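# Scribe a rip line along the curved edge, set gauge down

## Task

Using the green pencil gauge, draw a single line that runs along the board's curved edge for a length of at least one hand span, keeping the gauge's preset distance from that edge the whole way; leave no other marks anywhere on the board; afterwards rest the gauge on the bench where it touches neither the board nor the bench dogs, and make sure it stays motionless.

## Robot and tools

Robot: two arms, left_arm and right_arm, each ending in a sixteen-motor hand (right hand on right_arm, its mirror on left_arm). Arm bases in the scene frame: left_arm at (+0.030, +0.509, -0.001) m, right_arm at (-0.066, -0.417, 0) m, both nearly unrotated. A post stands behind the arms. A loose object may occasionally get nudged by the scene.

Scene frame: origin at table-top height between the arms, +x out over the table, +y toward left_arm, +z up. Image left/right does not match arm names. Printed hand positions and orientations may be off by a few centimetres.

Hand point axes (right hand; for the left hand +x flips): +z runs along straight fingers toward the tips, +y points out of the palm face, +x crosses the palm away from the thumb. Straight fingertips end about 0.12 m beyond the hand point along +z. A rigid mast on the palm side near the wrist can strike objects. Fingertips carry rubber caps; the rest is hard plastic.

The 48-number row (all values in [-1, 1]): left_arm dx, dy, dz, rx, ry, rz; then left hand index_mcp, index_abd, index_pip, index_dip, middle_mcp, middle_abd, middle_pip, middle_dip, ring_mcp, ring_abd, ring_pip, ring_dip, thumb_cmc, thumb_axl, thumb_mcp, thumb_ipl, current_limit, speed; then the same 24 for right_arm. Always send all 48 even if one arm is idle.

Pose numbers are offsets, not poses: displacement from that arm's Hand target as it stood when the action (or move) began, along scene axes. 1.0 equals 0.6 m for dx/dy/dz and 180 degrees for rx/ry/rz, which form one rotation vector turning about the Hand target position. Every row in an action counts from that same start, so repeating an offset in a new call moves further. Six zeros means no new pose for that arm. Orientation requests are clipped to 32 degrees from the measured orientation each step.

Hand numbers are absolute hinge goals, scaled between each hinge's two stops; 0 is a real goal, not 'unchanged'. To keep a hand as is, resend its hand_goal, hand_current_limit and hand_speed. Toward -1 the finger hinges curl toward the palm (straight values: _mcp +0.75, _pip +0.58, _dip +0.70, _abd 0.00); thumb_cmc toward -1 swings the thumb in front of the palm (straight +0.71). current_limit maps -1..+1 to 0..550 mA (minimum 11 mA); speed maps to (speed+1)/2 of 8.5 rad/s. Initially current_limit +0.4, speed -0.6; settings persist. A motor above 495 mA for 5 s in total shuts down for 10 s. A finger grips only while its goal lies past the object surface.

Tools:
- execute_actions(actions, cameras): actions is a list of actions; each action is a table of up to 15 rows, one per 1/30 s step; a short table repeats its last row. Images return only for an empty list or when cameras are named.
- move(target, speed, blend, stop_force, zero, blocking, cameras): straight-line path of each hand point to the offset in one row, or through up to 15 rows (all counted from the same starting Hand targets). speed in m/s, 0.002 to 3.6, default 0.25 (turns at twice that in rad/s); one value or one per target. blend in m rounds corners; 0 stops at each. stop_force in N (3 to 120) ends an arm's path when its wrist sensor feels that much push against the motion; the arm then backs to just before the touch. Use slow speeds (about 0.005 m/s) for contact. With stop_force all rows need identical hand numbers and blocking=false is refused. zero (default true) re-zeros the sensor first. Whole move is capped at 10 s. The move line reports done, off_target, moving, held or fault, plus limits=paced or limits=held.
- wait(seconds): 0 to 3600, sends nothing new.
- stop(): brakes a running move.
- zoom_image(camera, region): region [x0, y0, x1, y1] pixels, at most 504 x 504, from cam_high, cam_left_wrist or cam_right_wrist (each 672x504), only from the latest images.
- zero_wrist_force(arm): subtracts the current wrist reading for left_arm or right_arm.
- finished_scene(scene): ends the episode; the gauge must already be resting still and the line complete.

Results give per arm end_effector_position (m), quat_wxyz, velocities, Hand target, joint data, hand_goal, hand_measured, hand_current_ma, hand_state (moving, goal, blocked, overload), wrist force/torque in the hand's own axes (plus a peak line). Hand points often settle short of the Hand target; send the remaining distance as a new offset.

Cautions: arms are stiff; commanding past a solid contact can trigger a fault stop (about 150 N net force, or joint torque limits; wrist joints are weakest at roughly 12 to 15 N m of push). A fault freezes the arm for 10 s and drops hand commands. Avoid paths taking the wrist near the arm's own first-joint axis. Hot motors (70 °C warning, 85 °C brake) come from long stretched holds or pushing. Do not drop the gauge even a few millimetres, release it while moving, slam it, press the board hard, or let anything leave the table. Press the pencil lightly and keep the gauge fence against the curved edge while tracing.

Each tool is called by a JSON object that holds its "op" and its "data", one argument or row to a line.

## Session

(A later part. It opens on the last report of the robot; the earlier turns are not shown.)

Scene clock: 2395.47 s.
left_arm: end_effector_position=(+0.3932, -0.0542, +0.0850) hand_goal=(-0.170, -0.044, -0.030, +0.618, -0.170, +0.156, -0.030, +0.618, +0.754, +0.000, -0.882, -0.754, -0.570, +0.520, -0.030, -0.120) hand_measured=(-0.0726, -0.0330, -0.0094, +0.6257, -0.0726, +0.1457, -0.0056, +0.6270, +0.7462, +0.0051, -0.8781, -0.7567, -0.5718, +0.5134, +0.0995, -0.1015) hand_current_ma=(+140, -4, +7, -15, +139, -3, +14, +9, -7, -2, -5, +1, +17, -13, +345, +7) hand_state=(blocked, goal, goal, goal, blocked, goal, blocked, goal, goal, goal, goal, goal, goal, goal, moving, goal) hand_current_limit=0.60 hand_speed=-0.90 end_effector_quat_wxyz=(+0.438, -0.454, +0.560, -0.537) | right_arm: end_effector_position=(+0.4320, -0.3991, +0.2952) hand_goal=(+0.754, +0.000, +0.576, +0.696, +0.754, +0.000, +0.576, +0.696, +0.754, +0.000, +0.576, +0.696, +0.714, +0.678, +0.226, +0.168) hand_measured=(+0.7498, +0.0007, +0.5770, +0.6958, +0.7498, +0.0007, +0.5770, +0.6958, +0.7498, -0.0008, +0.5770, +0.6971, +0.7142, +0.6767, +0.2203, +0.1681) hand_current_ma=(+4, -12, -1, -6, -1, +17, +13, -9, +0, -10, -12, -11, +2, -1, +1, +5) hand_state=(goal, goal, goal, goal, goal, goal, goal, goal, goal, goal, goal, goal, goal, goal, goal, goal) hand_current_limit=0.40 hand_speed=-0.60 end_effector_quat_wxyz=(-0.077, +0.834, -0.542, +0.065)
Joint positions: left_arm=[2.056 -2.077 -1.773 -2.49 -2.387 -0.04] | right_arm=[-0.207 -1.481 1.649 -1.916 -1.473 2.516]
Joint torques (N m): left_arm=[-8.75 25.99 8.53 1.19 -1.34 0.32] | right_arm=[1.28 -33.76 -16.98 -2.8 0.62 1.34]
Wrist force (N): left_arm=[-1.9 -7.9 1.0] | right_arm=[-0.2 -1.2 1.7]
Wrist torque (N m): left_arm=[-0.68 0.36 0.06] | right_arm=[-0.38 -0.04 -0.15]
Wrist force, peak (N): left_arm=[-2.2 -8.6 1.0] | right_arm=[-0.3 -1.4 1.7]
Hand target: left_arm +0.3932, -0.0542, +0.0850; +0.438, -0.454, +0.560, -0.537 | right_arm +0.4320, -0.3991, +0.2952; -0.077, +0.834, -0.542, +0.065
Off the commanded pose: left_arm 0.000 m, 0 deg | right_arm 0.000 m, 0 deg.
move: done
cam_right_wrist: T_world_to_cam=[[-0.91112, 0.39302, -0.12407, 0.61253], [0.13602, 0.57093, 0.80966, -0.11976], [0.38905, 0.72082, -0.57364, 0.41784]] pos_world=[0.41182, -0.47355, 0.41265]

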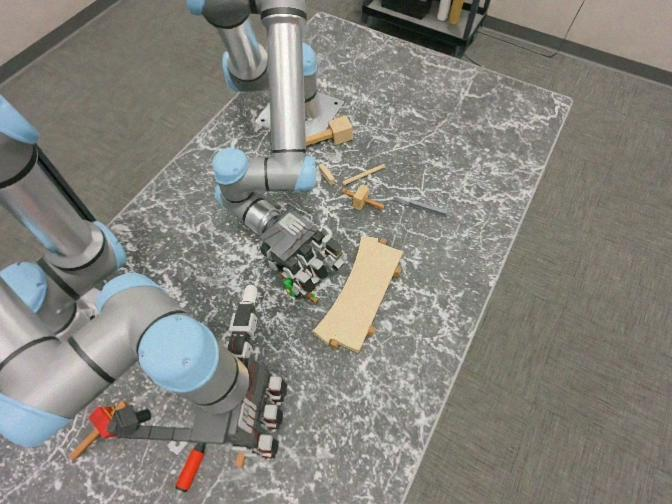

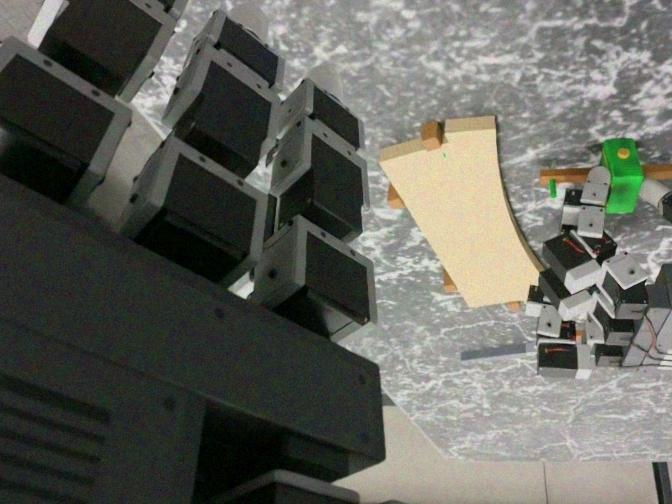

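{"op": "move", "data": {
  "target": [0,0,0, 0,0,0, -0.21,-0.045,-0.05,0.617,-0.21,0.155,-0.05,0.617,0.753,0,-0.883,-0.754,-0.571,0.52,-0.05,-0.14,0.65,-0.9, 0,0,0,0,0,0, 0.754,0,0.576,0.696,0.754,0,0.576,0.696,0.754,0,0.576,0.696,0.714,0.678,0.226,0.168,0.4,-0.6],
  "speed": 0.02
}}

{"op": "move", "data": {
  "target": [0,0,0.0017, 0,0,0, -0.21,-0.045,-0.05,0.617,-0.21,0.155,-0.05,0.617,0.753,0,-0.883,-0.754,-0.571,0.52,-0.05,-0.14,0.65,-0.9, 0,0,0,0,0,0, 0.754,0,0.576,0.696,0.754,0,0.576,0.696,0.754,0,0.576,0.696,0.714,0.678,0.226,0.168,0.4,-0.6],
  "speed": 0.005
}}

Scene clock: 2402.37 s.
left_arm: end_effector_position=(+0.3932, -0.0542, +0.0850) hand_goal=(-0.210, -0.044, -0.050, +0.618, -0.210, +0.156, -0.050, +0.618, +0.754, +0.000, -0.882, -0.754, -0.570, +0.520, -0.050, -0.140) hand_measured=(-0.0738, -0.0316, -0.0107, +0.6257, -0.0762, +0.1457, -0.0069, +0.6270, +0.7474, +0.0065, -0.8781, -0.7554, -0.5693, +0.5134, +0.0995, -0.1015) hand_current_ma=(+250, +8, +26, +0, +256, -20, +47, +0, +3, +9, -13, -22, +12, +3, +430, +71) hand_state=(blocked, goal, blocked, goal, blocked, goal, blocked, goal, goal, goal, goal, goal, goal, goal, blocked, blocked) hand_current_limit=0.65 hand_speed=-0.90 end_effector_quat_wxyz=(+0.438, -0.454, +0.560, -0.537) | right_arm: end_effector_position=(+0.4320, -0.3991, +0.2952) hand_goal=(+0.754, +0.000, +0.576, +0.696, +0.754, +0.000, +0.576, +0.696, +0.754, +0.000, +0.576, +0.696, +0.714, +0.678, +0.226, +0.168) hand_measured=(+0.7498, -0.0008, +0.5770, +0.6958, +0.7498, +0.0007, +0.5770, +0.6958, +0.7498, +0.0007, +0.5770, +0.6958, +0.7129, +0.6767, +0.2203, +0.1681) hand_current_ma=(+14, +0, +3, -2, -12, +7, -4, -9, +2, -14, -7, +13, +19, +6, +7, +11) hand_state=(goal, goal, goal, goal, goal, goal, goal, goal, goal, goal, goal, goal, goal, goal, goal, goal) hand_current_limit=0.40 hand_speed=-0.60 end_effector_quat_wxyz=(-0.077, +0.834, -0.542, +0.065)
Joint positions: left_arm=[2.056 -2.077 -1.773 -2.49 -2.387 -0.04] | right_arm=[-0.207 -1.481 1.649 -1.916 -1.473 2.516]
Joint torques (N m): left_arm=[-7.95 28.99 10.04 0.15 0.38 0.24] | right_arm=[2.04 -31.91 -16.8 -2.73 0.49 0.99]
Wrist force (N): left_arm=[-1.9 -9.8 2.1] | right_arm=[-0.2 -1.2 1.6]
Wrist torque (N m): left_arm=[-0.79 0.38 0.07] | right_arm=[-0.37 -0.03 -0.15]
Wrist force, peak (N): left_arm=[-2.5 -10.9 2.0] | right_arm=[-0.2 -1.2 2.0]
Hand target: left_arm +0.3932, -0.0542, +0.0850; +0.438, -0.454, +0.560, -0.537 | right_arm +0.4320, -0.3991, +0.2952; -0.077, +0.834, -0.542, +0.065
Off the commanded pose: left_arm 0.000 m, 0 deg | right_arm 0.000 m, 0 deg.
move: done

Scene clock: 2402.87 s.
left_arm: end_effector_position=(+0.3932, -0.0542, +0.0860) hand_goal=(-0.210, -0.044, -0.050, +0.618, -0.210, +0.156, -0.050, +0.618, +0.754, +0.000, -0.882, -0.754, -0.570, +0.520, -0.050, -0.140) hand_measured=(-0.0799, -0.0316, -0.0094, +0.6372, -0.0835, +0.1443, -0.0030, +0.6423, +0.7474, +0.0065, -0.8781, -0.7554, -0.5693, +0.5134, +0.1005, -0.1006) hand_current_ma=(+237, +10, +25, -2, +229, -6, +31, +9, +0, -2, -1, -21, -1, -10, +451, +43) hand_state=(blocked, goal, blocked, goal, blocked, goal, blocked, blocked, goal, goal, goal, goal, goal, goal, blocked, blocked) hand_current_limit=0.65 hand_speed=-0.90 end_effector_quat_wxyz=(+0.438, -0.454, +0.560, -0.537) | right_arm: end_effector_position=(+0.4320, -0.3991, +0.2952) hand_goal=(+0.754, +0.000, +0.576, +0.696, +0.754, +0.000, +0.576, +0.696, +0.754, +0.000, +0.576, +0.696, +0.714, +0.678, +0.226, +0.168) hand_measured=(+0.7498, -0.0008, +0.5757, +0.6971, +0.7498, +0.0007, +0.5770, +0.6958, +0.7498, -0.0008, +0.5770, +0.6971, +0.7129, +0.6767, +0.2193, +0.1672) hand_current_ma=(+11, +11, -6, +4, -7, +10, +3, -6, +7, -13, -21, +8, +13, +7, -4, +13) hand_state=(goal, goal, goal, goal, goal, goal, goal, goal, goal, goal, goal, goal, goal, goal, goal, goal) hand_current_limit=0.40 hand_speed=-0.60 end_effector_quat_wxyz=(-0.077, +0.834, -0.542, +0.065)
Joint positions: left_arm=[2.056 -2.075 -1.772 -2.493 -2.387 -0.04] | right_arm=[-0.207 -1.481 1.649 -1.916 -1.473 2.516]
Joint torques (N m): left_arm=[-7.3 48.67 24.53 -0.91 0.68 0.21] | right_arm=[0.68 -33.16 -17.29 -2.75 0.82 1.22]
Wrist force (N): left_arm=[-1.7 1.0 1.9] | right_arm=[-0.2 -1.0 1.8]
Wrist torque (N m): left_arm=[-0.16 0.36 0.04] | right_arm=[-0.37 -0.05 -0.14]
Wrist force, peak (N): left_arm=[-2.5 -10.7 1.9] | right_arm=[-0.3 -1.2 1.8]
Hand target: left_arm +0.3932, -0.0542, +0.0860; +0.438, -0.454, +0.560, -0.537 | right_arm +0.4320, -0.3991, +0.2952; -0.077, +0.834, -0.542, +0.065
Off the commanded pose: left_arm 0.000 m, 0 deg | right_arm 0.000 m, 0 deg.
move: done

{"op": "move", "data": {
  "target": [0,0,0.1067, 0,0,0, -0.21,-0.045,-0.05,0.617,-0.21,0.155,-0.05,0.617,0.753,0,-0.883,-0.754,-0.571,0.52,-0.05,-0.14,0.65,-0.9, 0,0,0,0,0,0, 0.754,0,0.576,0.696,0.754,0,0.576,0.696,0.754,0,0.576,0.696,0.714,0.678,0.226,0.168,0.4,-0.6],
  "speed": 0.04
}}

{"op": "move", "data": {
  "target": [0.09,-0.09,0, 0,0,0.018, -0.21,-0.045,-0.05,0.617,-0.21,0.155,-0.05,0.617,0.753,0,-0.883,-0.754,-0.571,0.52,-0.05,-0.14,0.65,-0.9, 0,0,0,0,0,0, 0.754,0,0.576,0.696,0.754,0,0.576,0.696,0.754,0,0.576,0.696,0.714,0.678,0.226,0.168,0.4,-0.6],
  "speed": 0.05,
  "cameras": ["cam_high","cam_right_wrist"]
}}

{"op": "zoom_image", "data": {
  "camera": "cam_right_wrist",
  "region": [440, 110, 640, 260]
}}

{"op": "zoom_image", "data": {
  "camera": "cam_high",
  "region": [270, 260, 370, 360]
}}

Scene clock: 2414.67 s.
left_arm: end_effector_position=(+0.3932, -0.0542, +0.1500) hand_goal=(-0.210, -0.044, -0.050, +0.618, -0.210, +0.156, -0.050, +0.618, +0.754, +0.000, -0.882, -0.754, -0.570, +0.520, -0.050, -0.140) hand_measured=(-0.0799, -0.0330, -0.0094, +0.6385, -0.0835, +0.1457, -0.0043, +0.6410, +0.7474, +0.0080, -0.8781, -0.7554, -0.5693, +0.5134, +0.1005, -0.1015) hand_current_ma=(+246, +12, +37, +4, +229, -2, +55, +1, +9, -10, -7, -15, +3, -16, +421, +56) hand_state=(blocked, goal, blocked, blocked, blocked, goal, blocked, blocked, goal, goal, goal, goal, goal, goal, blocked, blocked) hand_current_limit=0.65 hand_speed=-0.90 end_effector_quat_wxyz=(+0.438, -0.454, +0.560, -0.537) | right_arm: end_effector_position=(+0.4320, -0.3991, +0.2952) hand_goal=(+0.754, +0.000, +0.576, +0.696, +0.754, +0.000, +0.576, +0.696, +0.754, +0.000, +0.576, +0.696, +0.714, +0.678, +0.226, +0.168) hand_measured=(+0.7498, +0.0007, +0.5770, +0.6971, +0.7498, +0.0007, +0.5770, +0.6958, +0.7498, +0.0007, +0.5770, +0.6958, +0.7129, +0.6767, +0.2193, +0.1672) hand_current_ma=(+6, -4, +12, +3, -10, -2, -1, -7, -2, -9, -7, -4, +10, +7, +9, +8) hand_state=(goal, goal, goal, goal, goal, goal, goal, goal, goal, goal, goal, goal, goal, goal, goal, goal) hand_current_limit=0.40 hand_speed=-0.60 end_effector_quat_wxyz=(-0.077, +0.834, -0.542, +0.065)
Joint positions: left_arm=[2.056 -1.985 -1.714 -2.641 -2.387 -0.04] | right_arm=[-0.207 -1.481 1.649 -1.916 -1.473 2.516]
Joint torques (N m): left_arm=[-8.81 47.04 27.15 -0.82 1.1 -0.92] | right_arm=[1.69 -33.27 -16.97 -2.48 0.62 1.34]
Wrist force (N): left_arm=[-1.6 1.0 1.8] | right_arm=[-0.3 -1.0 1.6]
Wrist torque (N m): left_arm=[-0.16 0.35 0.06] | right_arm=[-0.36 -0.03 -0.15]
Wrist force, peak (N): left_arm=[-1.7 1.1 2.1] | right_arm=[-0.2 -1.3 1.9]
Hand target: left_arm +0.3932, -0.0542, +0.1500; +0.438, -0.454, +0.560, -0.537 | right_arm +0.4320, -0.3991, +0.2952; -0.077, +0.834, -0.542, +0.065
Off the commanded pose: left_arm 0.000 m, 0 deg | right_arm 0.000 m, 0 deg.
move: done

Scene clock: 2416.63 s.
left_arm: end_effector_position=(+0.4472, -0.1082, +0.1500) hand_goal=(-0.210, -0.044, -0.050, +0.618, -0.210, +0.156, -0.050, +0.618, +0.754, +0.000, -0.882, -0.754, -0.570, +0.520, -0.050, -0.140) hand_measured=(-0.0799, -0.0316, -0.0081, +0.6385, -0.0847, +0.1443, -0.0017, +0.6423, +0.7474, +0.0065, -0.8781, -0.7567, -0.5705, +0.5134, +0.1005, -0.1015) hand_current_ma=(+238, +2, +27, -6, +225, -21, +35, +17, -16, +7, -1, -3, -10, -2, +430, +56) hand_state=(blocked, goal, blocked, blocked, blocked, goal, blocked, blocked, goal, goal, goal, goal, goal, goal, blocked, blocked) hand_current_limit=0.65 hand_speed=-0.90 end_effector_quat_wxyz=(+0.453, -0.470, +0.546, -0.525) | right_arm: end_effector_position=(+0.4320, -0.3991, +0.2952) hand_goal=(+0.754, +0.000, +0.576, +0.696, +0.754, +0.000, +0.576, +0.696, +0.754, +0.000, +0.576, +0.696, +0.714, +0.678, +0.226, +0.168) hand_measured=(+0.7498, +0.0007, +0.5770, +0.6958, +0.7498, +0.0007, +0.5770, +0.6958, +0.7498, +0.0007, +0.5770, +0.6958, +0.7129, +0.6777, +0.2203, +0.1672) hand_current_ma=(+19, +6, +0, +19, -3, +13, +6, -14, +5, -8, -10, -6, +16, +7, -3, -7) hand_state=(goal, goal, goal, goal, goal, goal, goal, goal, goal, goal, goal, goal, goal, goal, goal, goal) hand_current_limit=0.40 hand_speed=-0.60 end_effector_quat_wxyz=(-0.077, +0.834, -0.542, +0.065)
Joint positions: left_arm=[2.07 -2.152 -1.448 -2.743 -2.429 -0.044] | right_arm=[-0.207 -1.481 1.649 -1.916 -1.473 2.516]
Joint torques (N m): left_arm=[11.25 31.54 27.45 -0.91 -1.53 -1.4] | right_arm=[1 -33.17 -16.39 -2.66 0.79 1.1]
Wrist force (N): left_arm=[-1.7 1.0 1.9] | right_arm=[-0.1 -1.0 1.7]
Wrist torque (N m): left_arm=[-0.18 0.36 0.05] | right_arm=[-0.36 -0.05 -0.13]
Wrist force, peak (N): left_arm=[-1.7 1.1 2.1] | right_arm=[-0.2 -1.3 1.8]
Hand target: left_arm +0.4472, -0.1082, +0.1500; +0.453, -0.470, +0.546, -0.525 | right_arm +0.4320, -0.3991, +0.2952; -0.077, +0.834, -0.542, +0.065
Off the commanded pose: left_arm 0.000 m, 0 deg | right_arm 0.000 m, 0 deg.
move: done
cam_right_wrist: T_world_to_cam=[[-0.91112, 0.39302, -0.12407, 0.61253], [0.13602, 0.57093, 0.80966, -0.11976], [0.38905, 0.72082, -0.57364, 0.41784]] pos_world=[0.41182, -0.47355, 0.41265]

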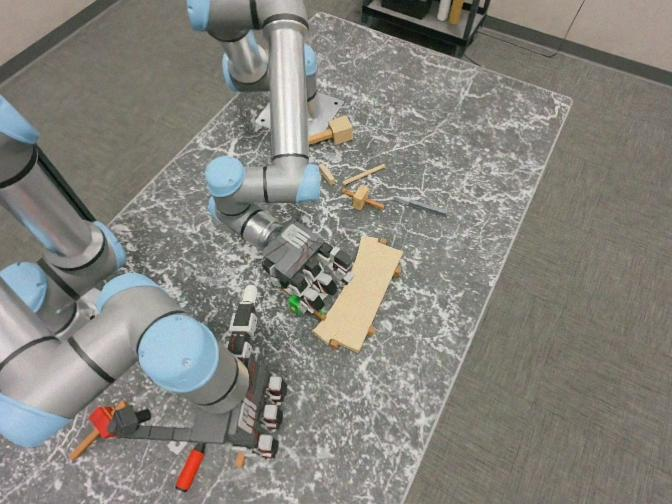

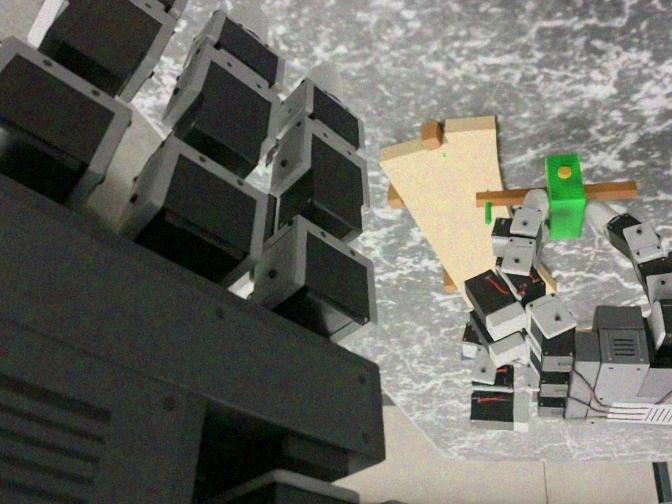

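Scaled by 2.520 from the camera's image (finer frame: 960x720).

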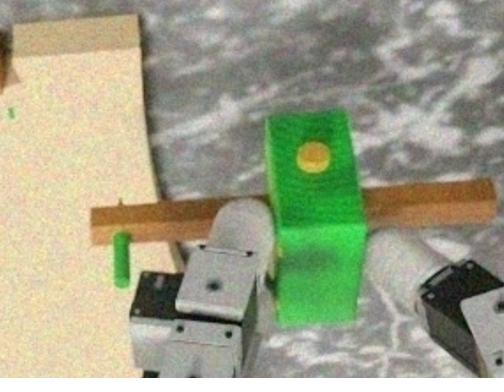

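Scaled by 5.040 from the camera's image (finer frame: 960x720).

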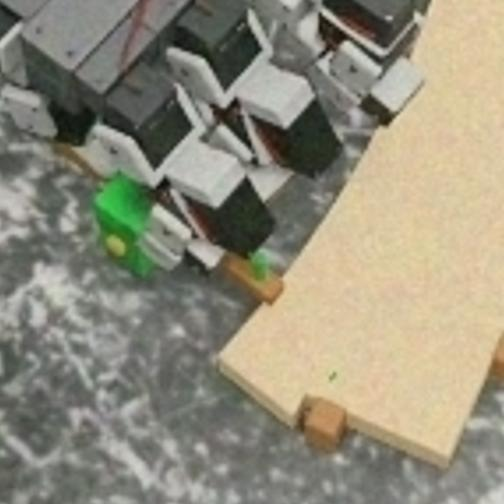

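{"op": "move", "data": {
  "target": [0.0252,-0.0063,-0.0817, 0,0,0, -0.21,-0.045,-0.05,0.617,-0.21,0.155,-0.05,0.617,0.753,0,-0.883,-0.754,-0.571,0.52,-0.05,-0.14,0.65,-0.9, 0,0,0,0,0,0, 0.754,0,0.576,0.696,0.754,0,0.576,0.696,0.754,0,0.576,0.696,0.714,0.678,0.226,0.168,0.4,-0.6],
  "speed": 0.04,
  "stop_force": 4,
  "cameras": ["cam_high","cam_right_wrist"]
}}

{"op": "zoom_image", "data": {
  "camera": "cam_right_wrist",
  "region": [430, 90, 610, 200]
}}

{"op": "zoom_image", "data": {
  "camera": "cam_high",
  "region": [290, 290, 350, 350]
}}

Scene clock: 2441.10 s.
left_arm: end_effector_position=(+0.4623, -0.1120, +0.1010) hand_goal=(-0.210, -0.044, -0.050, +0.618, -0.210, +0.156, -0.050, +0.618, +0.754, +0.000, -0.882, -0.754, -0.570, +0.520, -0.050, -0.140) hand_measured=(-0.0786, -0.0330, -0.0081, +0.6385, -0.0835, +0.1428, -0.0017, +0.6410, +0.7462, +0.0065, -0.8781, -0.7554, -0.5705, +0.5124, +0.1005, -0.1006) hand_current_ma=(+247, +15, +19, -1, +219, -10, +35, +6, +29, +7, -5, +1, -6, -21, +440, +51) hand_state=(blocked, goal, blocked, blocked, blocked, goal, blocked, blocked, goal, goal, goal, goal, goal, goal, blocked, blocked) hand_current_limit=0.65 hand_speed=-0.90 end_effector_quat_wxyz=(+0.453, -0.470, +0.546, -0.525) | right_arm: end_effector_position=(+0.4320, -0.3991, +0.2952) hand_goal=(+0.754, +0.000, +0.576, +0.696, +0.754, +0.000, +0.576, +0.696, +0.754, +0.000, +0.576, +0.696, +0.714, +0.678, +0.226, +0.168) hand_measured=(+0.7511, -0.0008, +0.5770, +0.6958, +0.7498, +0.0007, +0.5770, +0.6971, +0.7486, +0.0007, +0.5757, +0.6958, +0.7129, +0.6777, +0.2203, +0.1672) hand_current_ma=(+11, -9, +16, -6, -6, +3, +4, -2, +11, -8, -2, -9, -3, +2, -1, +10) hand_state=(goal, goal, goal, goal, goal, goal, goal, goal, goal, goal, goal, goal, goal, goal, goal, goal) hand_current_limit=0.40 hand_speed=-0.60 end_effector_quat_wxyz=(-0.077, +0.834, -0.542, +0.065)
Joint positions: left_arm=[2.089 -2.227 -1.463 -2.653 -2.411 -0.042] | right_arm=[-0.207 -1.481 1.649 -1.916 -1.473 2.516]
Joint torques (N m): left_arm=[10 32.96 7.48 2.71 1.33 1.61] | right_arm=[2.16 -32.94 -17.19 -2.36 0.72 1.13]
Wrist force (N): left_arm=[-1.5 0.7 1.8] | right_arm=[-0.2 -1.1 1.6]
Wrist torque (N m): left_arm=[-0.21 0.33 -0.07] | right_arm=[-0.36 -0.04 -0.15]
Wrist force, peak (N): left_arm=[-1.8 1.2 2.1] | right_arm=[-0.3 -1.2 2.0]
Hand target: left_arm +0.4623, -0.1120, +0.1010; +0.453, -0.470, +0.546, -0.525 | right_arm +0.4320, -0.3991, +0.2952; -0.077, +0.834, -0.542, +0.065
Off the commanded pose: left_arm 0.000 m, 0 deg | right_arm 0.000 m, 0 deg.
move: done
cam_right_wrist: T_world_to_cam=[[-0.91112, 0.39302, -0.12407, 0.61253], [0.13602, 0.57093, 0.80966, -0.11976], [0.38905, 0.72082, -0.57364, 0.41784]] pos_world=[0.41182, -0.47355, 0.41265]

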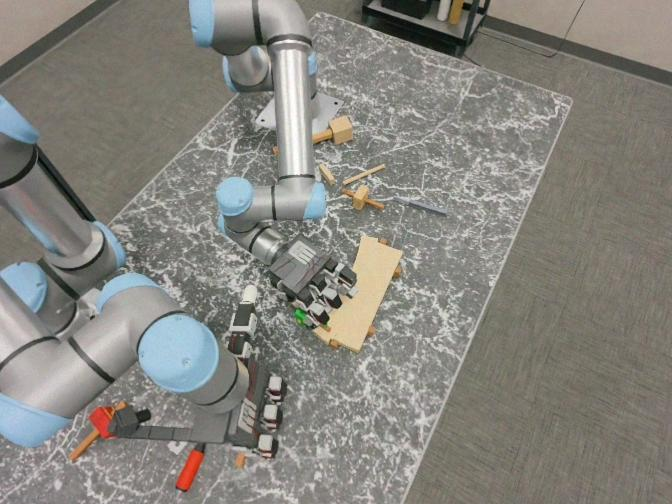

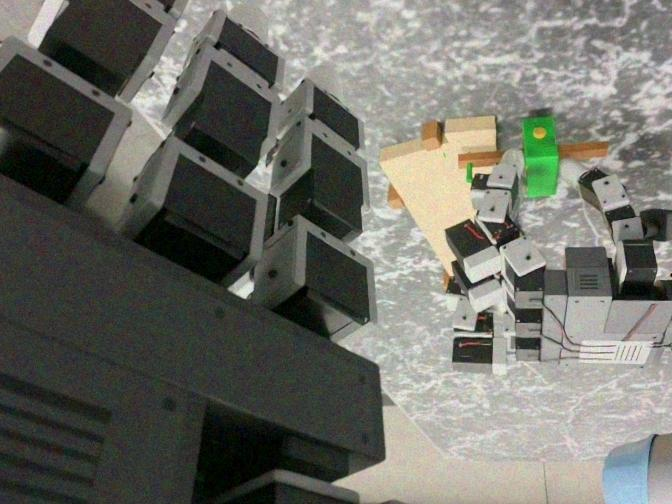

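Scaled by 2.800 from the camera's image (finer frame: 960x720).

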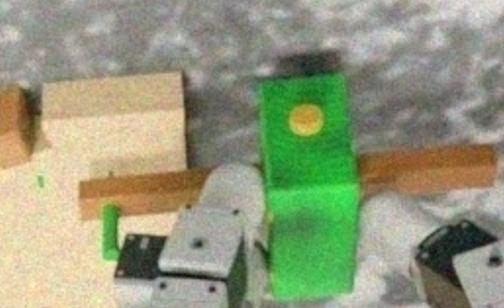

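Scaled by 8.400 from the camera's image (finer frame: 960x720).

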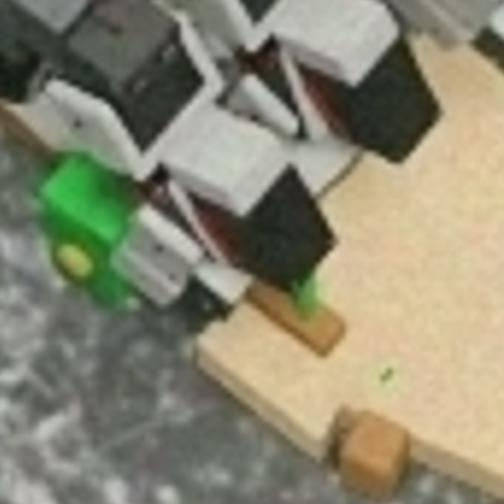

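{"op": "move", "data": {
  "target": [0.0300,-0.0012,0, 0,0,0, -0.21,-0.045,-0.05,0.617,-0.21,0.155,-0.05,0.617,0.753,0,-0.883,-0.754,-0.571,0.52,-0.05,-0.14,0.65,-0.9, 0,0,0,0,0,0, 0.754,0,0.576,0.696,0.754,0,0.576,0.696,0.754,0,0.576,0.696,0.714,0.678,0.226,0.168,0.4,-0.6],
  "speed": 0.02,
  "stop_force": 3
}}

{"op": "move", "data": {
  "target": [0.025,-0.0037,0, 0,0,0, -0.21,-0.045,-0.05,0.617,-0.21,0.155,-0.05,0.617,0.753,0,-0.883,-0.754,-0.571,0.52,-0.05,-0.14,0.65,-0.9, 0,0,0,0,0,0, 0.754,0,0.576,0.696,0.754,0,0.576,0.696,0.754,0,0.576,0.696,0.714,0.678,0.226,0.168,0.4,-0.6],
  "speed": 0.005,
  "stop_force": 3,
  "cameras": ["cam_high","cam_right_wrist"]
}}

{"op": "zoom_image", "data": {
  "camera": "cam_right_wrist",
  "region": [420, 100, 540, 200]
}}

{"op": "zoom_image", "data": {
  "camera": "cam_high",
  "region": [300, 300, 350, 350]
}}

Scene clock: 2467.20 s.
left_arm: end_effector_position=(+0.4803, -0.1127, +0.1010) hand_goal=(-0.210, -0.044, -0.050, +0.618, -0.210, +0.156, -0.050, +0.618, +0.754, +0.000, -0.882, -0.754, -0.570, +0.520, -0.050, -0.140) hand_measured=(-0.0799, -0.0316, -0.0094, +0.6385, -0.0847, +0.1443, -0.0017, +0.6410, +0.7462, +0.0065, -0.8781, -0.7567, -0.5705, +0.5134, +0.1005, -0.1015) hand_current_ma=(+242, -1, +10, -10, +208, -12, +33, +16, +11, +13, -11, +3, +4, -8, +443, +54) hand_state=(blocked, goal, blocked, blocked, blocked, goal, blocked, blocked, goal, goal, goal, goal, goal, goal, blocked, blocked) hand_current_limit=0.65 hand_speed=-0.90 end_effector_quat_wxyz=(+0.453, -0.470, +0.546, -0.525) | right_arm: end_effector_position=(+0.4320, -0.3991, +0.2952) hand_goal=(+0.754, +0.000, +0.576, +0.696, +0.754, +0.000, +0.576, +0.696, +0.754, +0.000, +0.576, +0.696, +0.714, +0.678, +0.226, +0.168) hand_measured=(+0.7498, +0.0007, +0.5757, +0.6958, +0.7498, +0.0007, +0.5757, +0.6958, +0.7498, -0.0008, +0.5770, +0.6958, +0.7142, +0.6767, +0.2193, +0.1681) hand_current_ma=(+5, -5, +7, +6, +4, +8, -13, +7, +1, -14, -12, -9, +4, +5, -11, +3) hand_state=(goal, goal, goal, goal, goal, goal, goal, goal, goal, goal, goal, goal, goal, goal, goal, goal) hand_current_limit=0.40 hand_speed=-0.60 end_effector_quat_wxyz=(-0.077, +0.834, -0.542, +0.065)
Joint positions: left_arm=[2.113 -2.241 -1.436 -2.663 -2.386 -0.04] | right_arm=[-0.207 -1.481 1.649 -1.916 -1.473 2.516]
Joint torques (N m): left_arm=[9.82 34.33 27.64 -0.8 1.34 1.75] | right_arm=[1.11 -32.91 -16.61 -2.61 0.61 1.23]
Wrist force (N): left_arm=[-1.8 0.9 1.8] | right_arm=[-0.2 -1.1 1.7]
Wrist torque (N m): left_arm=[-0.18 0.37 -0.10] | right_arm=[-0.36 -0.04 -0.15]
Wrist force, peak (N): left_arm=[-1.8 1.0 2.1] | right_arm=[-0.1 -1.3 1.9]
Hand target: left_arm +0.4803, -0.1127, +0.1010; +0.453, -0.470, +0.546, -0.525 | right_arm +0.4320, -0.3991, +0.2952; -0.077, +0.834, -0.542, +0.065
Off the commanded pose: left_arm 0.000 m, 0 deg | right_arm 0.000 m, 0 deg.
move: done

Scene clock: 2470.17 s.
left_arm: end_effector_position=(+0.4884, -0.1139, +0.1010) hand_goal=(-0.210, -0.044, -0.050, +0.618, -0.210, +0.156, -0.050, +0.618, +0.754, +0.000, -0.882, -0.754, -0.570, +0.520, -0.050, -0.140) hand_measured=(-0.0859, -0.0330, -0.0043, +0.6423, -0.0895, +0.1413, +0.0034, +0.6461, +0.7462, +0.0065, -0.8781, -0.7567, -0.5718, +0.5113, +0.1005, -0.1015) hand_current_ma=(+211, +14, +18, -7, +206, -8, +57, +16, +0, +5, -2, -11, +9, -13, +442, +48) hand_state=(blocked, goal, blocked, blocked, blocked, goal, blocked, blocked, goal, goal, goal, goal, goal, goal, blocked, blocked) hand_current_limit=0.65 hand_speed=-0.90 end_effector_quat_wxyz=(+0.453, -0.470, +0.546, -0.525) | right_arm: end_effector_position=(+0.4320, -0.3991, +0.2952) hand_goal=(+0.754, +0.000, +0.576, +0.696, +0.754, +0.000, +0.576, +0.696, +0.754, +0.000, +0.576, +0.696, +0.714, +0.678, +0.226, +0.168) hand_measured=(+0.7498, -0.0008, +0.5770, +0.6958, +0.7498, -0.0008, +0.5770, +0.6945, +0.7498, +0.0007, +0.5770, +0.6958, +0.7129, +0.6777, +0.2193, +0.1672) hand_current_ma=(+15, -7, +3, -7, -5, +4, +0, +2, +3, -17, -16, -2, -8, -3, +2, +10) hand_state=(goal, goal, goal, goal, goal, goal, goal, goal, goal, goal, goal, goal, goal, goal, goal, goal) hand_current_limit=0.40 hand_speed=-0.60 end_effector_quat_wxyz=(-0.077, +0.834, -0.542, +0.065)
Joint positions: left_arm=[2.123 -2.25 -1.421 -2.669 -2.376 -0.039] | right_arm=[-0.207 -1.481 1.649 -1.916 -1.473 2.516]
Joint torques (N m): left_arm=[-10.18 55.92 7.23 2.93 -1.5 -0.09] | right_arm=[1.47 -32.31 -16.46 -2.78 0.48 1.2]
Wrist force (N): left_arm=[-1.2 -0.5 -0.5] | right_arm=[-0.2 -1.0 1.7]
Wrist torque (N m): left_arm=[-0.39 0.31 -0.07] | right_arm=[-0.35 -0.04 -0.15]
Wrist force, peak (N): left_arm=[-1.7 0.9 2.2] | right_arm=[-0.1 -1.3 1.9]
Hand target: left_arm +0.4884, -0.1139, +0.1010; +0.453, -0.470, +0.546, -0.525 (not the last commanded pose) | right_arm +0.4320, -0.3991, +0.2952; -0.077, +0.834, -0.542, +0.065
Off the commanded pose: left_arm 0.007 m, 0 deg | right_arm 0.000 m, 0 deg.
move: contact (left_arm)
cam_right_wrist: T_world_to_cam=[[-0.91112, 0.39302, -0.12407, 0.61253], [0.13602, 0.57093, 0.80966, -0.11976], [0.38905, 0.72082, -0.57364, 0.41784]] pos_world=[0.41182, -0.47355, 0.41265]

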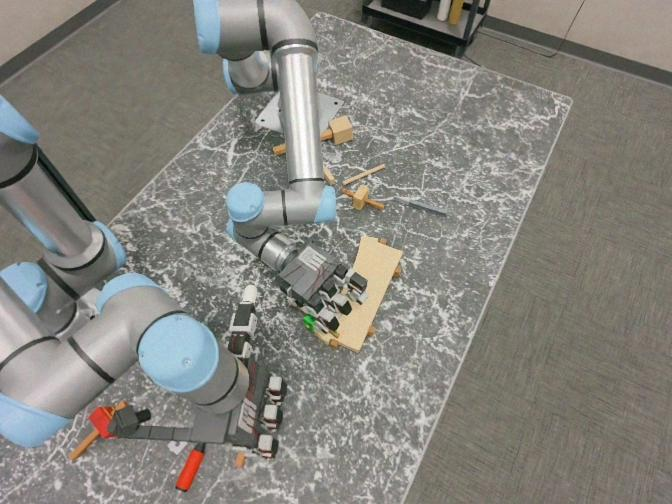

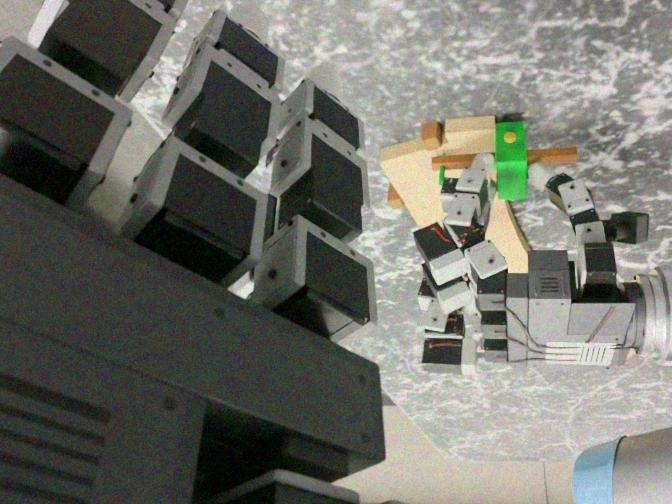

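Scaled by 4.200 from the camera's image (finer frame: 960x720).

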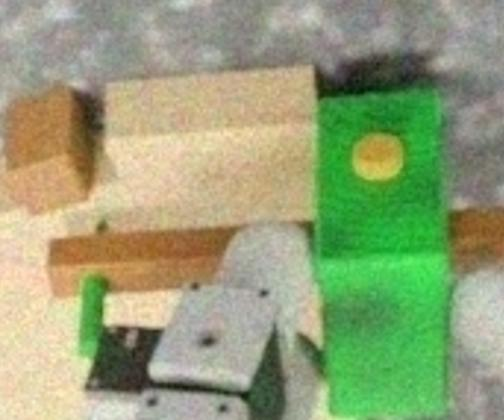

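Scaled by 10.080 from the camera's image (finer frame: 960x720).

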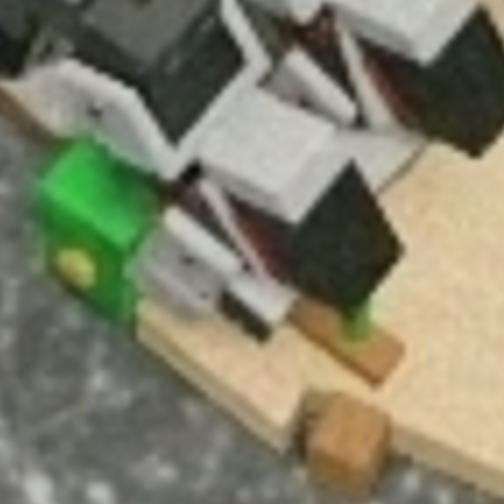

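{"op": "move", "data": {
  "target": [0,0,-0.0150, 0,0,0, -0.21,-0.045,-0.05,0.617,-0.21,0.155,-0.05,0.617,0.753,0,-0.883,-0.754,-0.571,0.52,-0.05,-0.14,0.65,-0.9, 0,0,0,0,0,0, 0.754,0,0.576,0.696,0.754,0,0.576,0.696,0.754,0,0.576,0.696,0.714,0.678,0.226,0.168,0.4,-0.6],
  "speed": 0.004,
  "stop_force": 3,
  "cameras": ["cam_right_wrist"]
}}

{"op": "zoom_image", "data": {
  "camera": "cam_right_wrist",
  "region": [420, 100, 540, 200]
}}

Scene clock: 2480.83 s.
left_arm: end_effector_position=(+0.4884, -0.1139, +0.0972) hand_goal=(-0.210, -0.044, -0.050, +0.618, -0.210, +0.156, -0.050, +0.618, +0.754, +0.000, -0.882, -0.754, -0.570, +0.520, -0.050, -0.140) hand_measured=(-0.0883, -0.0330, -0.0043, +0.6410, -0.0931, +0.1428, +0.0021, +0.6461, +0.7486, +0.0065, -0.8781, -0.7554, -0.5693, +0.5082, +0.1035, -0.1006) hand_current_ma=(+213, +12, +40, +1, +204, -21, +55, +25, -7, -2, -12, -5, +12, -13, +441, +69) hand_state=(blocked, goal, blocked, blocked, blocked, goal, blocked, blocked, goal, goal, goal, goal, goal, goal, blocked, blocked) hand_current_limit=0.65 hand_speed=-0.90 end_effector_quat_wxyz=(+0.453, -0.470, +0.546, -0.525) | right_arm: end_effector_position=(+0.4320, -0.3991, +0.2952) hand_goal=(+0.754, +0.000, +0.576, +0.696, +0.754, +0.000, +0.576, +0.696, +0.754, +0.000, +0.576, +0.696, +0.714, +0.678, +0.226, +0.168) hand_measured=(+0.7498, +0.0007, +0.5770, +0.6958, +0.7498, +0.0007, +0.5770, +0.6958, +0.7498, +0.0007, +0.5770, +0.6958, +0.7129, +0.6777, +0.2203, +0.1672) hand_current_ma=(+8, +11, +8, -1, -9, +0, +11, -4, -1, -12, -16, -10, +8, +9, -6, +2) hand_state=(goal, goal, goal, goal, goal, goal, goal, goal, goal, goal, goal, goal, goal, goal, goal, goal) hand_current_limit=0.40 hand_speed=-0.60 end_effector_quat_wxyz=(-0.077, +0.834, -0.542, +0.065)
Joint positions: left_arm=[2.123 -2.255 -1.424 -2.661 -2.376 -0.039] | right_arm=[-0.207 -1.481 1.649 -1.916 -1.473 2.516]
Joint torques (N m): left_arm=[-6.85 54.64 26.27 -0.41 -1.07 0.06] | right_arm=[-0.34 -32.7 -16.79 -2.57 0.52 1.2]
Wrist force (N): left_arm=[-1.1 -2.3 -3.0] | right_arm=[-0.4 -1.1 1.8]
Wrist torque (N m): left_arm=[-0.51 0.30 -0.09] | right_arm=[-0.38 -0.02 -0.16]
Wrist force, peak (N): left_arm=[-1.4 -4.6 -3.3] | right_arm=[-0.3 -1.2 1.9]
Hand target: left_arm +0.4884, -0.1139, +0.0972; +0.453, -0.470, +0.546, -0.525 (not the last commanded pose) | right_arm +0.4320, -0.3991, +0.2952; -0.077, +0.834, -0.542, +0.065
Off the commanded pose: left_arm 0.005 m, 0 deg | right_arm 0.000 m, 0 deg.
move: contact (left_arm)
cam_right_wrist: T_world_to_cam=[[-0.91112, 0.39302, -0.12407, 0.61253], [0.13602, 0.57093, 0.80966, -0.11976], [0.38905, 0.72082, -0.57364, 0.41784]] pos_world=[0.41182, -0.47355, 0.41265]

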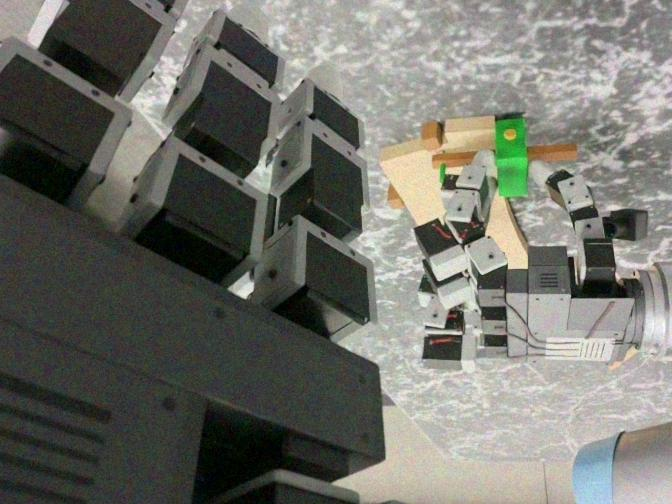

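Scaled by 4.200 from the camera's image (finer frame: 960x720).

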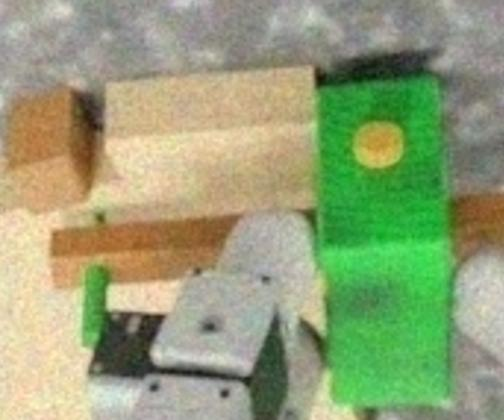

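{"op": "move", "data": {
  "target": [0.0025,0.0172,-0.0003, 0,0,0.0051, -0.21,-0.045,-0.05,0.617,-0.21,0.155,-0.05,0.617,0.753,0,-0.883,-0.754,-0.571,0.52,-0.05,-0.14,0.65,-0.9, 0,0,0,0,0,0, 0.754,0,0.576,0.696,0.754,0,0.576,0.696,0.754,0,0.576,0.696,0.714,0.678,0.226,0.168,0.4,-0.6],
  "speed": 0.01,
  "cameras": ["cam_high","cam_right_wrist"]
}}

{"op": "zoom_image", "data": {
  "camera": "cam_right_wrist",
  "region": [420, 100, 540, 200]
}}

{"op": "zoom_image", "data": {
  "camera": "cam_high",
  "region": [300, 300, 350, 350]
}}

Scene clock: 2500.63 s.
left_arm: end_effector_position=(+0.4899, -0.1037, +0.0970) hand_goal=(-0.210, -0.044, -0.050, +0.618, -0.210, +0.156, -0.050, +0.618, +0.754, +0.000, -0.882, -0.754, -0.570, +0.520, -0.050, -0.140) hand_measured=(-0.0931, -0.0184, -0.0056, +0.6410, -0.0979, +0.1560, +0.0060, +0.6486, +0.7474, +0.0065, -0.8781, -0.7554, -0.5605, +0.5071, +0.1025, -0.0910) hand_current_ma=(+199, +19, +26, +2, +183, -11, +52, +26, -5, -11, +5, -19, +21, -3, +440, +81) hand_state=(blocked, blocked, blocked, blocked, blocked, goal, blocked, blocked, goal, goal, goal, goal, goal, goal, blocked, blocked) hand_current_limit=0.65 hand_speed=-0.90 end_effector_quat_wxyz=(+0.457, -0.474, +0.543, -0.521) | right_arm: end_effector_position=(+0.4320, -0.3991, +0.2952) hand_goal=(+0.754, +0.000, +0.576, +0.696, +0.754, +0.000, +0.576, +0.696, +0.754, +0.000, +0.576, +0.696, +0.714, +0.678, +0.226, +0.168) hand_measured=(+0.7498, -0.0008, +0.5770, +0.6958, +0.7498, -0.0008, +0.5770, +0.6958, +0.7498, -0.0008, +0.5770, +0.6958, +0.7142, +0.6767, +0.2193, +0.1681) hand_current_ma=(+12, -4, +18, -1, -5, +12, -4, -2, +8, -16, -9, +1, +26, +8, -9, +17) hand_state=(goal, goal, goal, goal, goal, goal, goal, goal, goal, goal, goal, goal, goal, goal, goal, goal) hand_current_limit=0.40 hand_speed=-0.60 end_effector_quat_wxyz=(-0.077, +0.834, -0.542, +0.065)
Joint positions: left_arm=[2.131 -2.243 -1.446 -2.651 -2.385 -0.04] | right_arm=[-0.207 -1.481 1.649 -1.916 -1.473 2.516]
Joint torques (N m): left_arm=[14.04 53.89 6.8 2.61 -2.21 -1.02] | right_arm=[0.01 -32.76 -16.14 -2.44 0.61 0.87]
Wrist force (N): left_arm=[1.5 -1.5 -2.2] | right_arm=[-0.4 -1.1 1.8]
Wrist torque (N m): left_arm=[-0.42 0.16 -0.15] | right_arm=[-0.38 -0.03 -0.15]
Wrist force, peak (N): left_arm=[-1.7 -3.6 -3.4] | right_arm=[-0.3 -1.5 1.8]
Hand target: left_arm +0.4899, -0.1036, +0.0970; +0.457, -0.474, +0.543, -0.521 | right_arm +0.4320, -0.3991, +0.2952; -0.077, +0.834, -0.542, +0.065
Off the commanded pose: left_arm 0.000 m, 0 deg | right_arm 0.000 m, 0 deg.
move: done
cam_right_wrist: T_world_to_cam=[[-0.91112, 0.39302, -0.12407, 0.61253], [0.13602, 0.57093, 0.80966, -0.11976], [0.38905, 0.72082, -0.57364, 0.41784]] pos_world=[0.41182, -0.47355, 0.41265]

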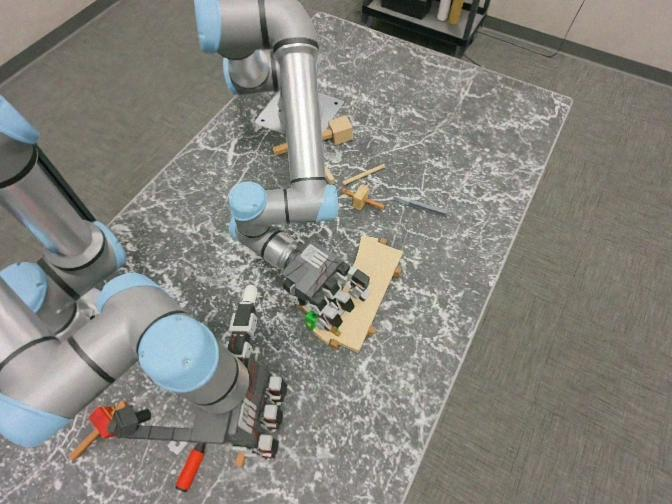

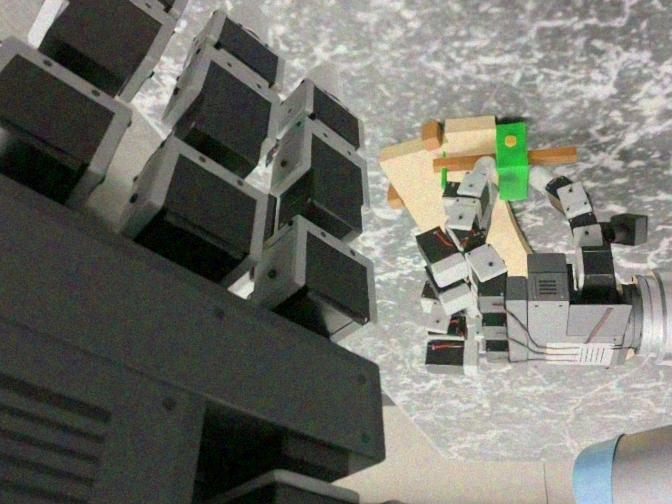

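Scaled by 4.200 from the camera's image (finer frame: 960x720).

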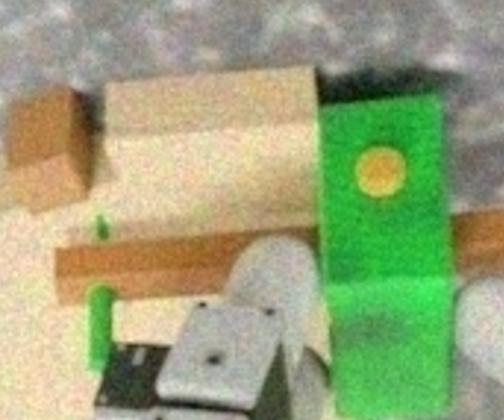

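Scaled by 10.080 from the camera's image (finer frame: 960x720).

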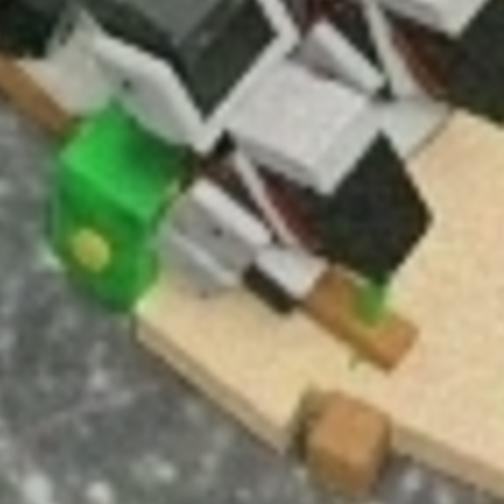

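{"op": "move", "data": {
  "target": [-0.0025,-0.0133,0.0, 0,0,-0.0040, -0.21,-0.045,-0.05,0.617,-0.21,0.155,-0.05,0.617,0.753,0,-0.883,-0.754,-0.571,0.52,-0.05,-0.14,0.75,-0.9, 0,0,0,0,0,0, 0.754,0,0.576,0.696,0.754,0,0.576,0.696,0.754,0,0.576,0.696,0.714,0.678,0.226,0.168,0.4,-0.6],
  "speed": 0.01,
  "cameras": ["cam_high","cam_right_wrist"]
}}

{"op": "zoom_image", "data": {
  "camera": "cam_right_wrist",
  "region": [420, 100, 540, 200]
}}

Scene clock: 2539.37 s.
left_arm: end_effector_position=(+0.4884, -0.1116, +0.0970) hand_goal=(-0.210, -0.044, -0.050, +0.618, -0.210, +0.156, -0.050, +0.618, +0.754, +0.000, -0.882, -0.754, -0.570, +0.520, -0.050, -0.140) hand_measured=(-0.0943, -0.0374, -0.0030, +0.6410, -0.0991, +0.1355, +0.0060, +0.6486, +0.7462, +0.0051, -0.8781, -0.7554, -0.5693, +0.5082, +0.1005, -0.0882) hand_current_ma=(+206, -3, +16, -1, +182, +4, +61, +14, +12, +0, -9, -18, -1, -10, +448, +90) hand_state=(blocked, goal, blocked, blocked, blocked, blocked, blocked, blocked, goal, goal, goal, goal, goal, goal, blocked, blocked) hand_current_limit=0.75 hand_speed=-0.90 end_effector_quat_wxyz=(+0.454, -0.471, +0.546, -0.524) | right_arm: end_effector_position=(+0.4320, -0.3991, +0.2952) hand_goal=(+0.754, +0.000, +0.576, +0.696, +0.754, +0.000, +0.576, +0.696, +0.754, +0.000, +0.576, +0.696, +0.714, +0.678, +0.226, +0.168) hand_measured=(+0.7511, +0.0007, +0.5770, +0.6958, +0.7498, +0.0007, +0.5770, +0.6958, +0.7486, -0.0008, +0.5770, +0.6958, +0.7142, +0.6777, +0.2203, +0.1672) hand_current_ma=(+10, +0, +4, +7, +4, +12, -9, -8, +1, +0, -14, -9, +6, +9, -4, +12) hand_state=(goal, goal, goal, goal, goal, goal, goal, goal, goal, goal, goal, goal, goal, goal, goal, goal) hand_current_limit=0.40 hand_speed=-0.60 end_effector_quat_wxyz=(-0.077, +0.834, -0.542, +0.065)
Joint positions: left_arm=[2.124 -2.252 -1.43 -2.658 -2.378 -0.04] | right_arm=[-0.207 -1.481 1.649 -1.916 -1.473 2.516]
Joint torques (N m): left_arm=[-11.2 32.6 26.88 -0.91 1.32 1.75] | right_arm=[0.71 -32.43 -17.11 -2.26 0.83 1.09]
Wrist force (N): left_arm=[-2.0 -0.1 1.3] | right_arm=[-0.1 -1.3 1.7]
Wrist torque (N m): left_arm=[-0.29 0.37 -0.02] | right_arm=[-0.39 -0.05 -0.14]
Wrist force, peak (N): left_arm=[-3.6 -1.2 -0.3] | right_arm=[-0.2 -1.1 2.0]
Hand target: left_arm +0.4884, -0.1116, +0.0970; +0.454, -0.471, +0.546, -0.524 | right_arm +0.4320, -0.3991, +0.2952; -0.077, +0.834, -0.542, +0.065
Off the commanded pose: left_arm 0.000 m, 0 deg | right_arm 0.000 m, 0 deg.
move: done
cam_right_wrist: T_world_to_cam=[[-0.91112, 0.39302, -0.12407, 0.61253], [0.13602, 0.57093, 0.80966, -0.11976], [0.38905, 0.72082, -0.57364, 0.41784]] pos_world=[0.41182, -0.47355, 0.41265]

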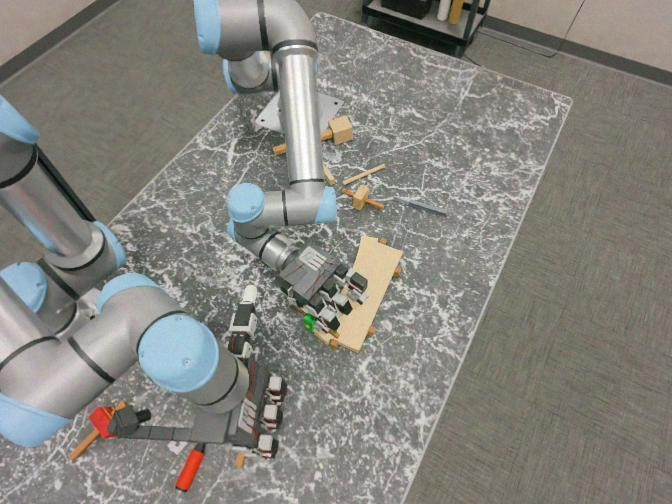

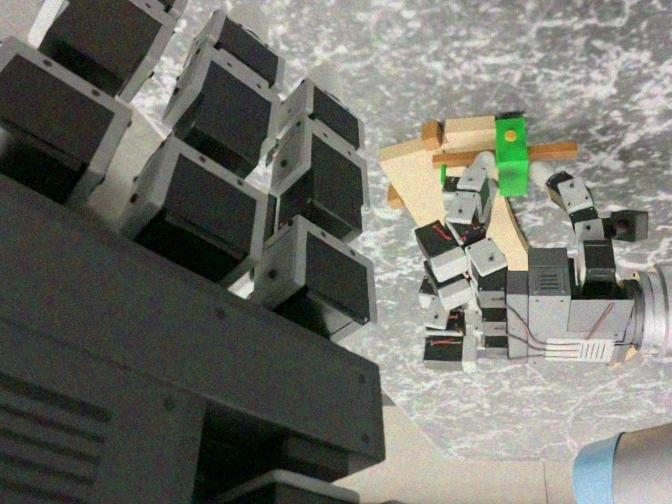

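Scaled by 4.200 from the camera's image (finer frame: 960x720).

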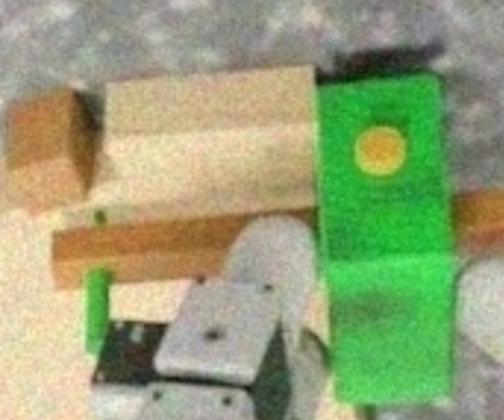

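{"op": "move", "data": {
  "target": [
    [-0.0017,0.0003,0.0100, 0,0,0, -0.23,-0.045,-0.05,0.617,-0.24,0.155,-0.05,0.617,0.753,0,-0.883,-0.754,-0.571,0.52,-0.08,-0.14,0.75,-0.9, 0,0,0,0,0,0, 0.754,0,0.576,0.696,0.754,0,0.576,0.696,0.754,0,0.576,0.696,0.714,0.678,0.226,0.168,0.4,-0.6],
    [-0.0017,-0.018,0.0087, 0.0440,-0.0065,0, -0.23,-0.045,-0.05,0.617,-0.24,0.155,-0.05,0.617,0.753,0,-0.883,-0.754,-0.571,0.52,-0.08,-0.14,0.75,-0.9, 0,0,0,0,0,0, 0.754,0,0.576,0.696,0.754,0,0.576,0.696,0.754,0,0.576,0.696,0.714,0.678,0.226,0.168,0.4,-0.6]
  ],
  "speed": 0.02,
  "cameras": ["cam_high","cam_right_wrist"]
}}

{"op": "zoom_image", "data": {
  "camera": "cam_right_wrist",
  "region": [420, 100, 540, 200]
}}

{"op": "zoom_image", "data": {
  "camera": "cam_high",
  "region": [300, 300, 350, 350]
}}

Scene clock: 2557.07 s.
left_arm: end_effector_position=(+0.4874, -0.1224, +0.1022) hand_goal=(-0.230, -0.044, -0.050, +0.618, -0.240, +0.156, -0.050, +0.618, +0.754, +0.000, -0.882, -0.754, -0.570, +0.520, -0.080, -0.140) hand_measured=(-0.0943, -0.0360, +0.0008, +0.6436, -0.0979, +0.1355, +0.0098, +0.6499, +0.7462, +0.0065, -0.8781, -0.7554, -0.5680, +0.5082, +0.1015, -0.0891) hand_current_ma=(+243, -8, +24, -5, +287, -14, +61, +29, -3, +2, +5, -19, -10, +4, +465, +70) hand_state=(blocked, goal, blocked, blocked, blocked, goal, blocked, blocked, goal, goal, goal, goal, goal, goal, blocked, blocked) hand_current_limit=0.75 hand_speed=-0.90 end_effector_quat_wxyz=(+0.491, -0.433, +0.576, -0.490) | right_arm: end_effector_position=(+0.4320, -0.3991, +0.2952) hand_goal=(+0.754, +0.000, +0.576, +0.696, +0.754, +0.000, +0.576, +0.696, +0.754, +0.000, +0.576, +0.696, +0.714, +0.678, +0.226, +0.168) hand_measured=(+0.7498, -0.0008, +0.5770, +0.6958, +0.7498, +0.0007, +0.5770, +0.6958, +0.7486, -0.0008, +0.5757, +0.6971, +0.7129, +0.6777, +0.2203, +0.1681) hand_current_ma=(+6, -10, +7, +4, -3, +5, +0, -2, +12, -24, -5, +7, +5, +10, -9, +13) hand_state=(goal, goal, goal, goal, goal, goal, goal, goal, goal, goal, goal, goal, goal, goal, goal, goal) hand_current_limit=0.40 hand_speed=-0.60 end_effector_quat_wxyz=(-0.077, +0.834, -0.542, +0.065)
Joint positions: left_arm=[2.098 -2.288 -1.343 -2.71 -2.41 0.098] | right_arm=[-0.207 -1.481 1.649 -1.916 -1.473 2.516]
Joint torques (N m): left_arm=[-11.42 35.08 27.46 -0.81 -1.51 1.61] | right_arm=[0.38 -32.1 -17.81 -2.35 0.55 1.06]
Wrist force (N): left_arm=[-1.2 0.7 1.3] | right_arm=[-0.4 -1.4 1.8]
Wrist torque (N m): left_arm=[-0.24 0.31 -0.12] | right_arm=[-0.41 -0.02 -0.16]
Wrist force, peak (N): left_arm=[-2.4 -0.5 1.4] | right_arm=[-0.2 -1.5 1.9]
Hand target: left_arm +0.4874, -0.1224, +0.1022; +0.491, -0.433, +0.576, -0.490 | right_arm +0.4320, -0.3991, +0.2952; -0.077, +0.834, -0.542, +0.065
Off the commanded pose: left_arm 0.000 m, 0 deg | right_arm 0.000 m, 0 deg.
move: done
cam_right_wrist: T_world_to_cam=[[-0.91112, 0.39302, -0.12407, 0.61253], [0.13602, 0.57093, 0.80966, -0.11976], [0.38905, 0.72082, -0.57364, 0.41784]] pos_world=[0.41182, -0.47355, 0.41265]

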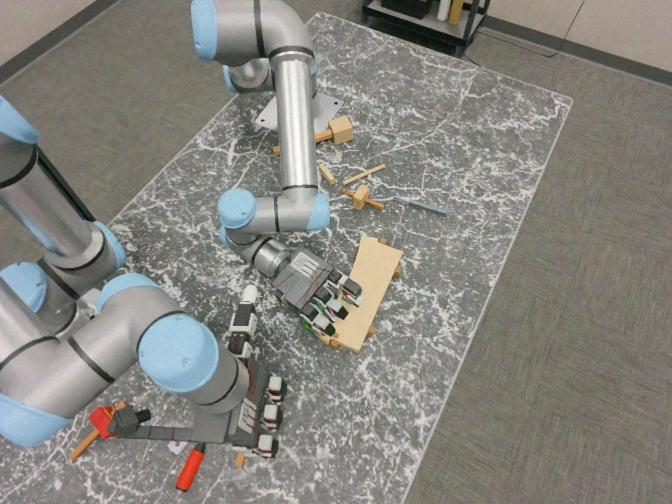

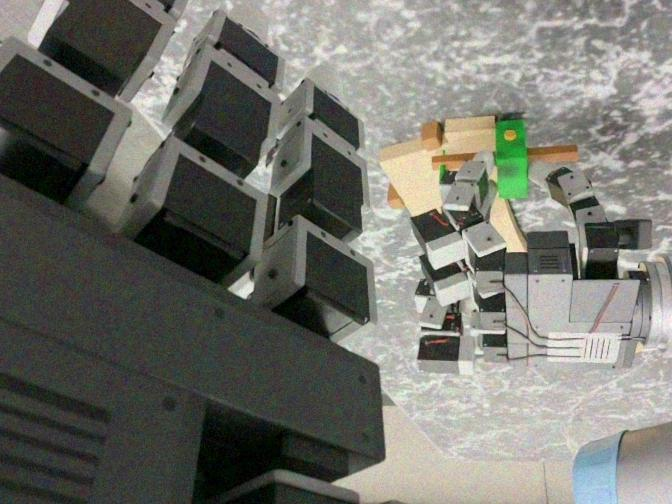

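Scaled by 4.200 from the camera's image (finer frame: 960x720).

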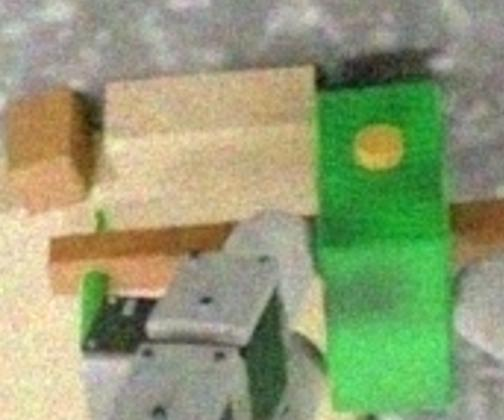

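Scaled by 10.080 from the camera's image (finer frame: 960x720).

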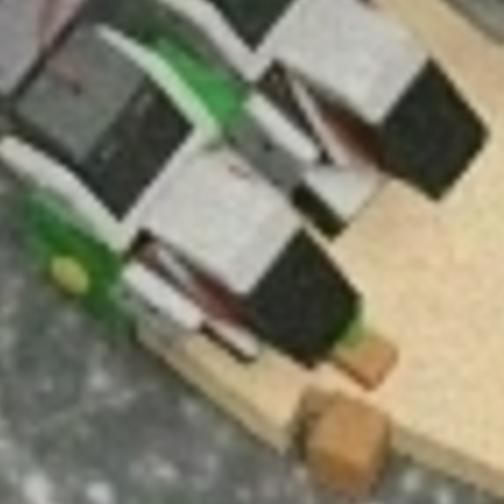

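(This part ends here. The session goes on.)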